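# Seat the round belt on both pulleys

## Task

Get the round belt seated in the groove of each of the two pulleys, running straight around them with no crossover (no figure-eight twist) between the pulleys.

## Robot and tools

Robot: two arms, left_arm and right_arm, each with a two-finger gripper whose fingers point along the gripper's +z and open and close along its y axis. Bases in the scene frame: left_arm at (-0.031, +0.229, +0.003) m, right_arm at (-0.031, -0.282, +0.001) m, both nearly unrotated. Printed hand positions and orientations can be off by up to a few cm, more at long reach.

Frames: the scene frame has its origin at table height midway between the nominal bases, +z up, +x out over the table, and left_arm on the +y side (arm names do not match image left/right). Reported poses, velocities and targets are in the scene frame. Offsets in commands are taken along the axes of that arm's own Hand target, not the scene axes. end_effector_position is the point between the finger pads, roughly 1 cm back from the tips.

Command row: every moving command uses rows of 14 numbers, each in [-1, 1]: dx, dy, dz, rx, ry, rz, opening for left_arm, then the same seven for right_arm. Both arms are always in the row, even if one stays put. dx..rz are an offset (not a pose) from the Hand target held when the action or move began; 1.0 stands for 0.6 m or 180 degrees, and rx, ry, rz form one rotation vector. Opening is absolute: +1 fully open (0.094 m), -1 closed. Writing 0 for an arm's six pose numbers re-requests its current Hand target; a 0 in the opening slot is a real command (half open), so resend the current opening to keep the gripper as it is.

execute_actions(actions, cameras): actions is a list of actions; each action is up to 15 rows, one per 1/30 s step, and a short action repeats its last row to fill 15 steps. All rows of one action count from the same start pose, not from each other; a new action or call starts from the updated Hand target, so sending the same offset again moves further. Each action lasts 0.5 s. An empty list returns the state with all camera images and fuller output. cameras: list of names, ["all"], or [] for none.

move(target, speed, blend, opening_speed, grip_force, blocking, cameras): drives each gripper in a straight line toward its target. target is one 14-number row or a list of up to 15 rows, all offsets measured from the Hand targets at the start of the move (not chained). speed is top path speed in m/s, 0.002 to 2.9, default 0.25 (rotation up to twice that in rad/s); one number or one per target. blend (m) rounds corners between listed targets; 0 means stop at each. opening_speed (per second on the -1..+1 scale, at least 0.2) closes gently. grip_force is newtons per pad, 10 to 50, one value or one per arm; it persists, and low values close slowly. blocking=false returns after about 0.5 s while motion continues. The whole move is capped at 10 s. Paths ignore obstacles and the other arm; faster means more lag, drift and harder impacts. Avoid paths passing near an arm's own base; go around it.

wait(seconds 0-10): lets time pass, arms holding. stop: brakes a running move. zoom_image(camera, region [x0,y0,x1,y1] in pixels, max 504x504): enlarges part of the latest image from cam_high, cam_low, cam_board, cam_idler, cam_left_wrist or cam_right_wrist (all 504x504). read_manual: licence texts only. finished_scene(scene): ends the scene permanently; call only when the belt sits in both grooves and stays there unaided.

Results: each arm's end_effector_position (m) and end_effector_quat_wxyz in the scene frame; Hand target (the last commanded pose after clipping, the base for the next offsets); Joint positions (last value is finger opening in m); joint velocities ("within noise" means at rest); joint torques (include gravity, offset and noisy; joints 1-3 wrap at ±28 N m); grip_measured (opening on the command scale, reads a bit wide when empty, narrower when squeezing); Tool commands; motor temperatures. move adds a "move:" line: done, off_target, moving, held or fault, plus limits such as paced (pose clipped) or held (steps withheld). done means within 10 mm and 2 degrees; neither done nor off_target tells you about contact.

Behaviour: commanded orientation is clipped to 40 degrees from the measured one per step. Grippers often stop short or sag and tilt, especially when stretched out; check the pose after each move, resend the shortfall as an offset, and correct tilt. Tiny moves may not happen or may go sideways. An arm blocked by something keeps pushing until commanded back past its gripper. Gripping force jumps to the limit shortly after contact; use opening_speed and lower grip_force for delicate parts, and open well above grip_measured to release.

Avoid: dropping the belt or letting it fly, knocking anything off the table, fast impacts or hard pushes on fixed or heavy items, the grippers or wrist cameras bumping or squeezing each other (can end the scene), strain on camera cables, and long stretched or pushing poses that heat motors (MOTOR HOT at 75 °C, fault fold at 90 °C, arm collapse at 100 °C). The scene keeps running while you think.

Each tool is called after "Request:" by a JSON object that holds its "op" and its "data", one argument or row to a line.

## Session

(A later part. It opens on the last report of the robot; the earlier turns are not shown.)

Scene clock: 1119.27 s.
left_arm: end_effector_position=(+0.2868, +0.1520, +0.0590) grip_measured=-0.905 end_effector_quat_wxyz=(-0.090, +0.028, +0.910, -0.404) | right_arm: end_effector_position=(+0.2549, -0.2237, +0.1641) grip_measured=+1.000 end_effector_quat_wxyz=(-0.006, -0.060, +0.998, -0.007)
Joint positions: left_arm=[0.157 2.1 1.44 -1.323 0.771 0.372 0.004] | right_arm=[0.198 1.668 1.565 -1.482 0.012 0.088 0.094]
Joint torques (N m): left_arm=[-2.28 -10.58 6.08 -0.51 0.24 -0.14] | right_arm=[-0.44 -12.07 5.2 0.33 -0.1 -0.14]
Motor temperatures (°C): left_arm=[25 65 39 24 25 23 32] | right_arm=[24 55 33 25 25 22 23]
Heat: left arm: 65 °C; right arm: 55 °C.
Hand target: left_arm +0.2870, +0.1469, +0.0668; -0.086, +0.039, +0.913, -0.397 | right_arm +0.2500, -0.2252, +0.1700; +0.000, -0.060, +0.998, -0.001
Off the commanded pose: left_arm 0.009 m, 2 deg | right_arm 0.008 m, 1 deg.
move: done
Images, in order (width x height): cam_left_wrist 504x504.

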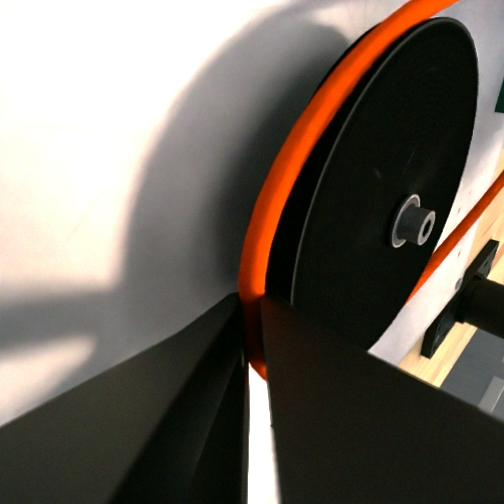

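Request:
{"op": "move", "data": {
  "target": [
    [0.0015,0.0115,-0.0073,0,0,0,-0.97,0,0,0,0,0,0,1],
    [0.0015,0.0115,-0.0073,0,0,0,-0.82,0,0,0,0,0,0,1]
  ],
  "speed": 0.05,
  "opening_speed": 0.2,
  "cameras": ["cam_left_wrist","cam_low","cam_board"]
}}

Request:
{"op": "zoom_image", "data": {
  "camera": "cam_left_wrist",
  "region": [220, 0, 470, 350]
}}

Request:
{"op": "zoom_image", "data": {
  "camera": "cam_low",
  "region": [330, 250, 480, 350]
}}

Request:
{"op": "zoom_image", "data": {
  "camera": "cam_board",
  "region": [340, 160, 504, 340]
}}

Scene clock: 1140.67 s.
left_arm: end_effector_position=(+0.2862, +0.1529, +0.0588) grip_measured=-0.822 end_effector_quat_wxyz=(-0.091, +0.031, +0.911, -0.401) | right_arm: end_effector_position=(+0.2549, -0.2237, +0.1641) grip_measured=+1.000 end_effector_quat_wxyz=(-0.006, -0.060, +0.998, -0.007)
Joint positions: left_arm=[0.157 2.1 1.442 -1.327 0.763 0.377 0.008] | right_arm=[0.198 1.668 1.565 -1.482 0.012 0.088 0.094]
Joint torques (N m): left_arm=[0.01 -9.68 6.64 -0.62 0.22 0.07] | right_arm=[-0.49 -12.01 5.08 0.34 -0.11 -0.11]
Motor temperatures (°C): left_arm=[25 68 40 24 25 23 32] | right_arm=[24 55 33 25 25 22 23]
Heat: left arm: 68 °C; right arm: 55 °C.
Hand target: left_arm +0.2871, +0.1550, +0.0649; -0.086, +0.039, +0.913, -0.397 | right_arm +0.2500, -0.2252, +0.1700; +0.000, -0.060, +0.998, -0.001
Off the commanded pose: left_arm 0.006 m, 1 deg | right_arm 0.008 m, 1 deg.
move: done
Images, in order (width x height): cam_low 504x504, cam_board 504x504, cam_left_wrist 504x504.

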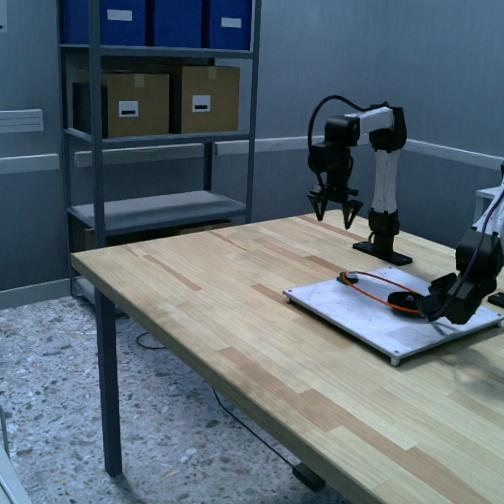

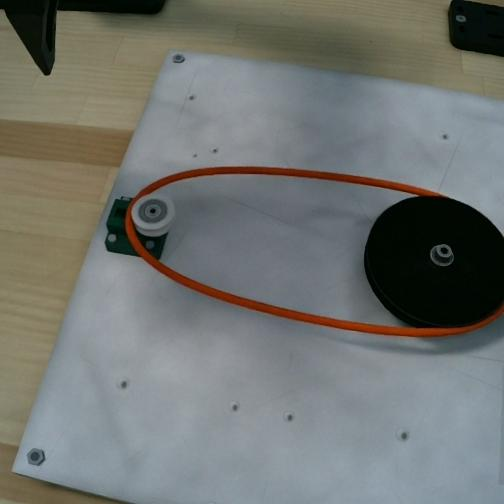

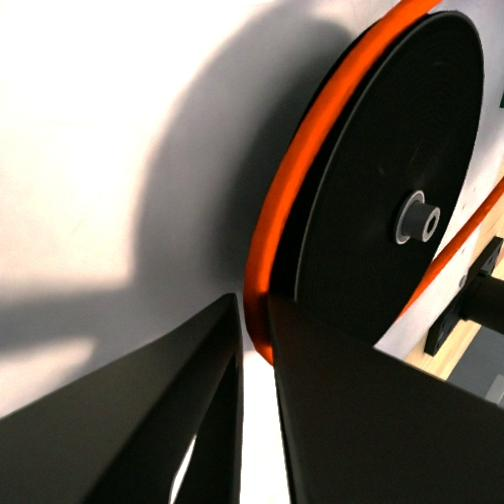

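Scaled by 1.440 from the camera's 504x504 image, which has a finer 720x720 frame.

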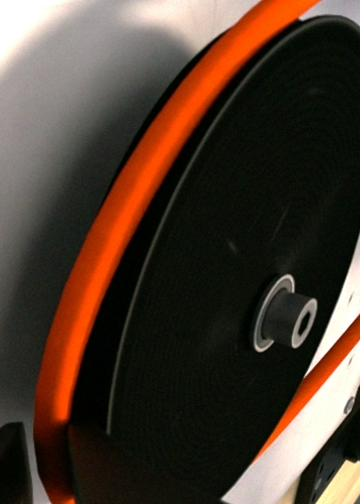

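Scaled by 3.360 from the camera's 504x504 image, which has a finer 720x720 frame.

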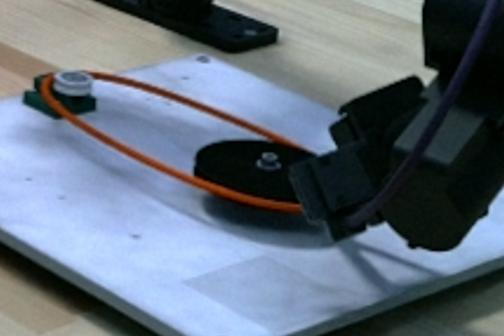

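Scaled by 2.800 from the camera's 504x504 image, which has a finer 720x720 frame.

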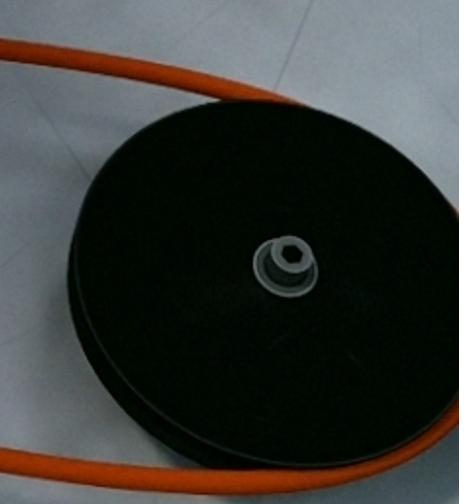

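Request:
{"op": "move", "data": {
  "target": [0,0,-0.022,0,0,0,-0.82,0,0,0,0,0,0,1],
  "speed": 0.05,
  "cameras": ["cam_left_wrist","cam_low"]
}}

Request:
{"op": "zoom_image", "data": {
  "camera": "cam_left_wrist",
  "region": [220, 0, 470, 350]
}}

Request:
{"op": "zoom_image", "data": {
  "camera": "cam_low",
  "region": [330, 250, 480, 350]
}}

Scene clock: 1154.60 s.
left_arm: end_effector_position=(+0.2875, +0.1618, +0.0689) grip_measured=-0.822 end_effector_quat_wxyz=(-0.090, +0.033, +0.912, -0.400) | right_arm: end_effector_position=(+0.2549, -0.2237, +0.1641) grip_measured=+1.000 end_effector_quat_wxyz=(-0.006, -0.060, +0.998, -0.007)
Joint positions: left_arm=[0.179 2.1 1.485 -1.389 0.75 0.409 0.008] | right_arm=[0.198 1.668 1.565 -1.482 0.012 0.088 0.094]
Joint torques (N m): left_arm=[0.25 -9.05 6.99 -0.63 0.25 0.09] | right_arm=[-0.29 -11.99 5.16 0.34 -0.12 -0.09]
Motor temperatures (°C): left_arm=[25 68 39 24 25 23 31] | right_arm=[24 55 33 25 25 22 23]
Heat: left arm: 68 °C; right arm: 55 °C.
Hand target: left_arm +0.2895, +0.1644, +0.0737; -0.086, +0.039, +0.913, -0.397 | right_arm +0.2500, -0.2252, +0.1700; +0.000, -0.060, +0.998, -0.001
Off the commanded pose: left_arm 0.006 m, 1 deg | right_arm 0.008 m, 1 deg.
move: done
Images, in order (width x height): cam_low 504x504, cam_left_wrist 504x504.

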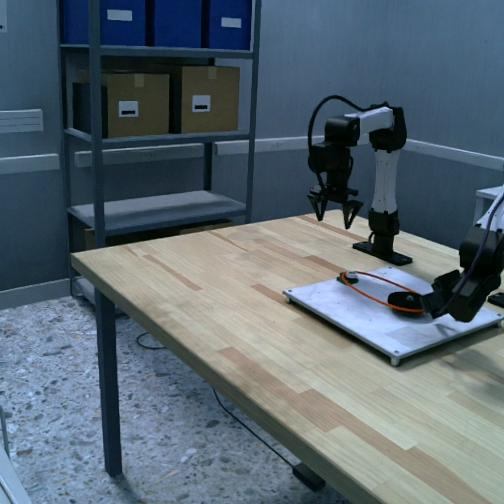

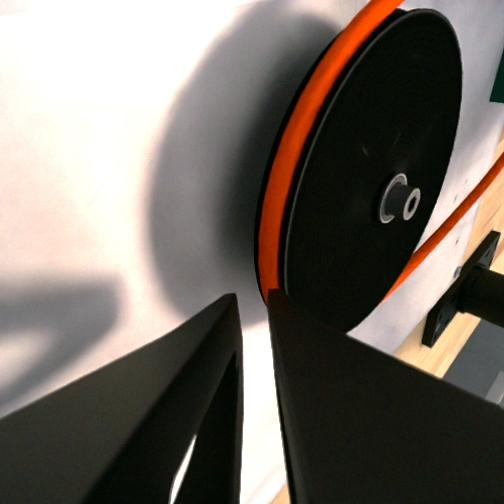

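Scaled by 1.440 from the camera's 504x504 image, which has a finer 720x720 frame.

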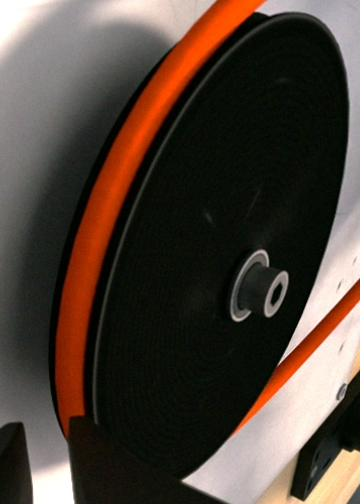

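Scaled by 3.360 from the camera's 504x504 image, which has a finer 720x720 frame.

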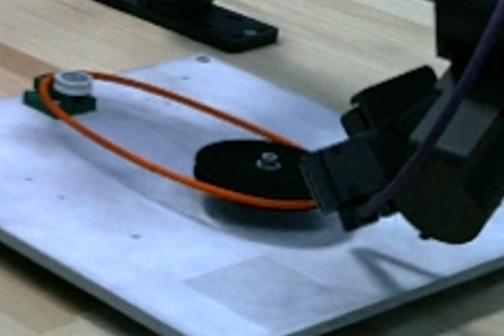

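Belt snapped into the groove. Withdraw fully.

Request:
{"op": "move", "data": {
  "target": [0,0,-0.15,0,0,0,-0.82,0,0,0,0,0,0,1],
  "speed": 0.12,
  "cameras": ["all"]
}}

Request:
{"op": "zoom_image", "data": {
  "camera": "cam_left_wrist",
  "region": [200, 150, 450, 400]
}}

Request:
{"op": "zoom_image", "data": {
  "camera": "cam_low",
  "region": [330, 250, 480, 350]
}}

Request:
{"op": "zoom_image", "data": {
  "camera": "cam_idler",
  "region": [130, 160, 300, 330]
}}

Scene clock: 1163.27 s.
left_arm: end_effector_position=(+0.3069, +0.2267, +0.1204) grip_measured=-0.822 end_effector_quat_wxyz=(-0.026, +0.003, +0.924, -0.380) | right_arm: end_effector_position=(+0.2549, -0.2237, +0.1641) grip_measured=+1.000 end_effector_quat_wxyz=(-0.006, -0.060, +0.998, -0.007)
Joint positions: left_arm=[0.347 2.062 1.678 -1.561 0.705 0.478 0.008] | right_arm=[0.198 1.668 1.565 -1.482 0.012 0.088 0.094]
Joint torques (N m): left_arm=[-0.05 -11.43 7.25 -0.54 0.23 -0.02] | right_arm=[-0.4 -11.79 5.11 0.31 -0.1 -0.12]
Motor temperatures (°C): left_arm=[25 68 40 24 25 23 30] | right_arm=[24 55 33 25 25 22 23]
Heat: left arm: 68 °C; right arm: 55 °C.
Hand target: left_arm +0.3065, +0.2289, +0.1341; -0.086, +0.039, +0.913, -0.397 | right_arm +0.2500, -0.2252, +0.1700; +0.000, -0.060, +0.998, -0.001
Off the commanded pose: left_arm 0.014 m, 8 deg | right_arm 0.008 m, 1 deg.
joint sent to its limit (left arm) — joint 4 (wrist pitch), lower limit. The joint targets are off in orientation, not in position.
move: off_target (left_arm)

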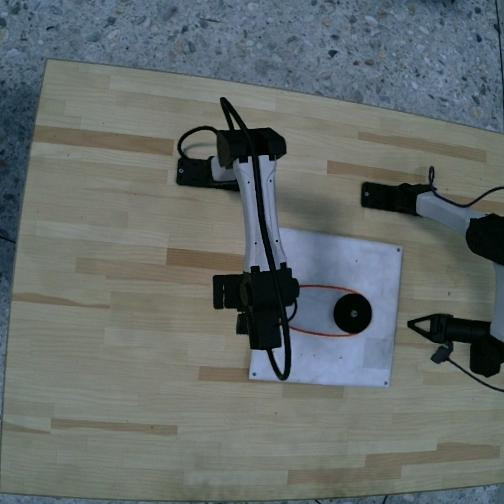

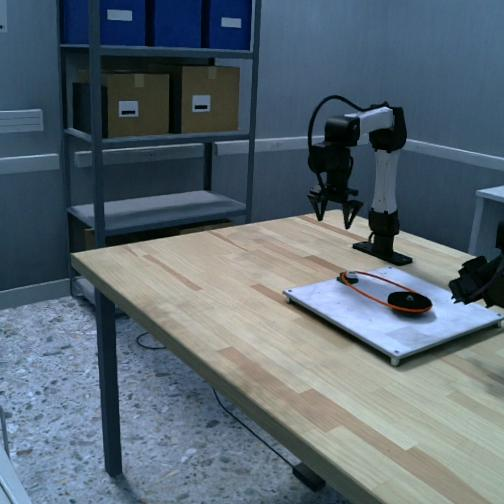

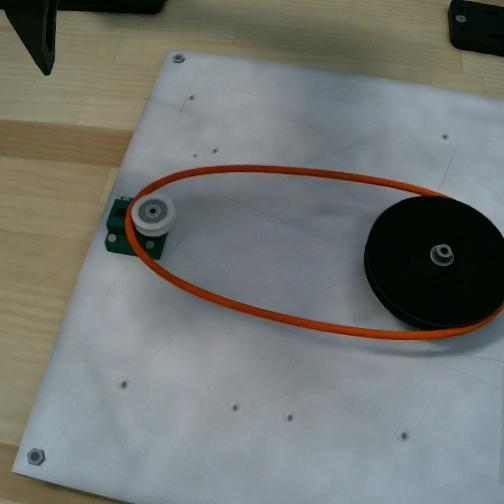

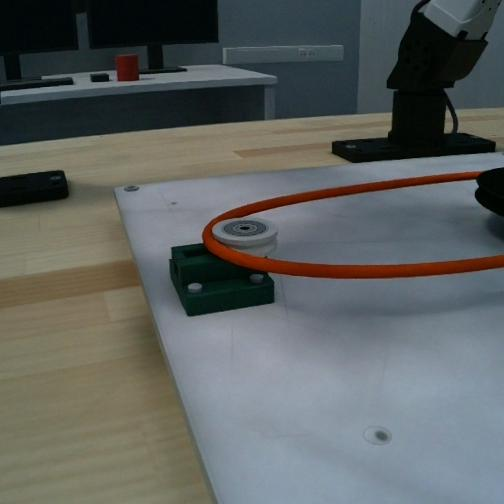

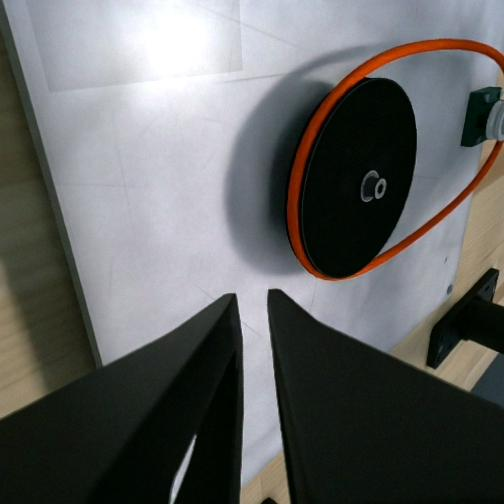

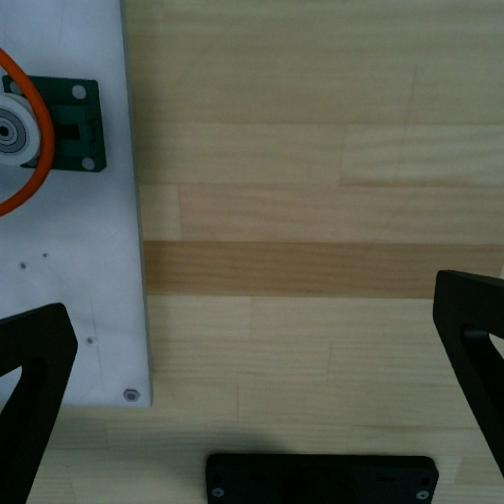

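Scaled by 2.016 from the camera's 504x504 image, which has a finer 720x720 frame.

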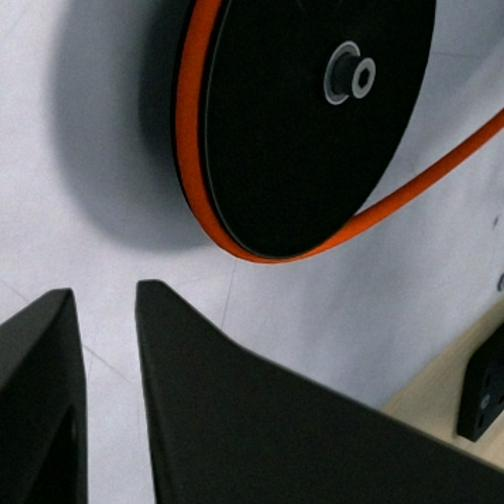

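Scaled by 3.360 from the camera's 504x504 image, which has a finer 720x720 frame.

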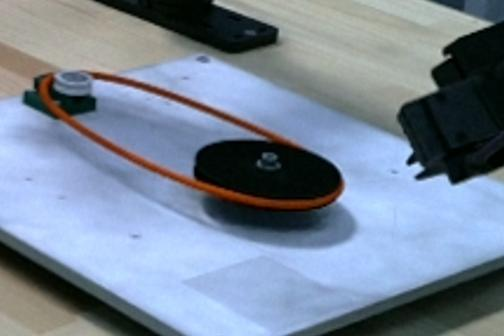

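Scaled by 2.965 from the camera's 504x504 image, which has a finer 720x720 frame.

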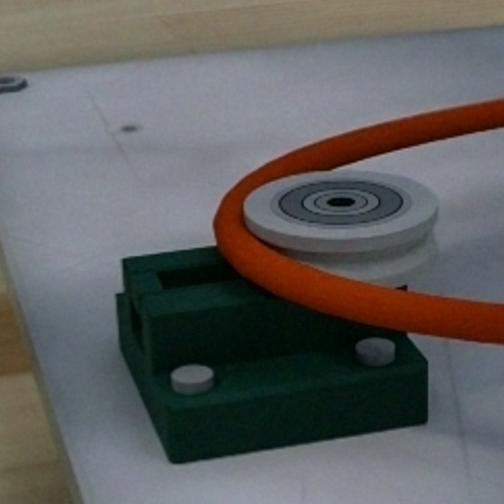

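Request:
{"op": "finished_scene", "data": {
  "scene": 1
}}

The scene is finished: the task was done.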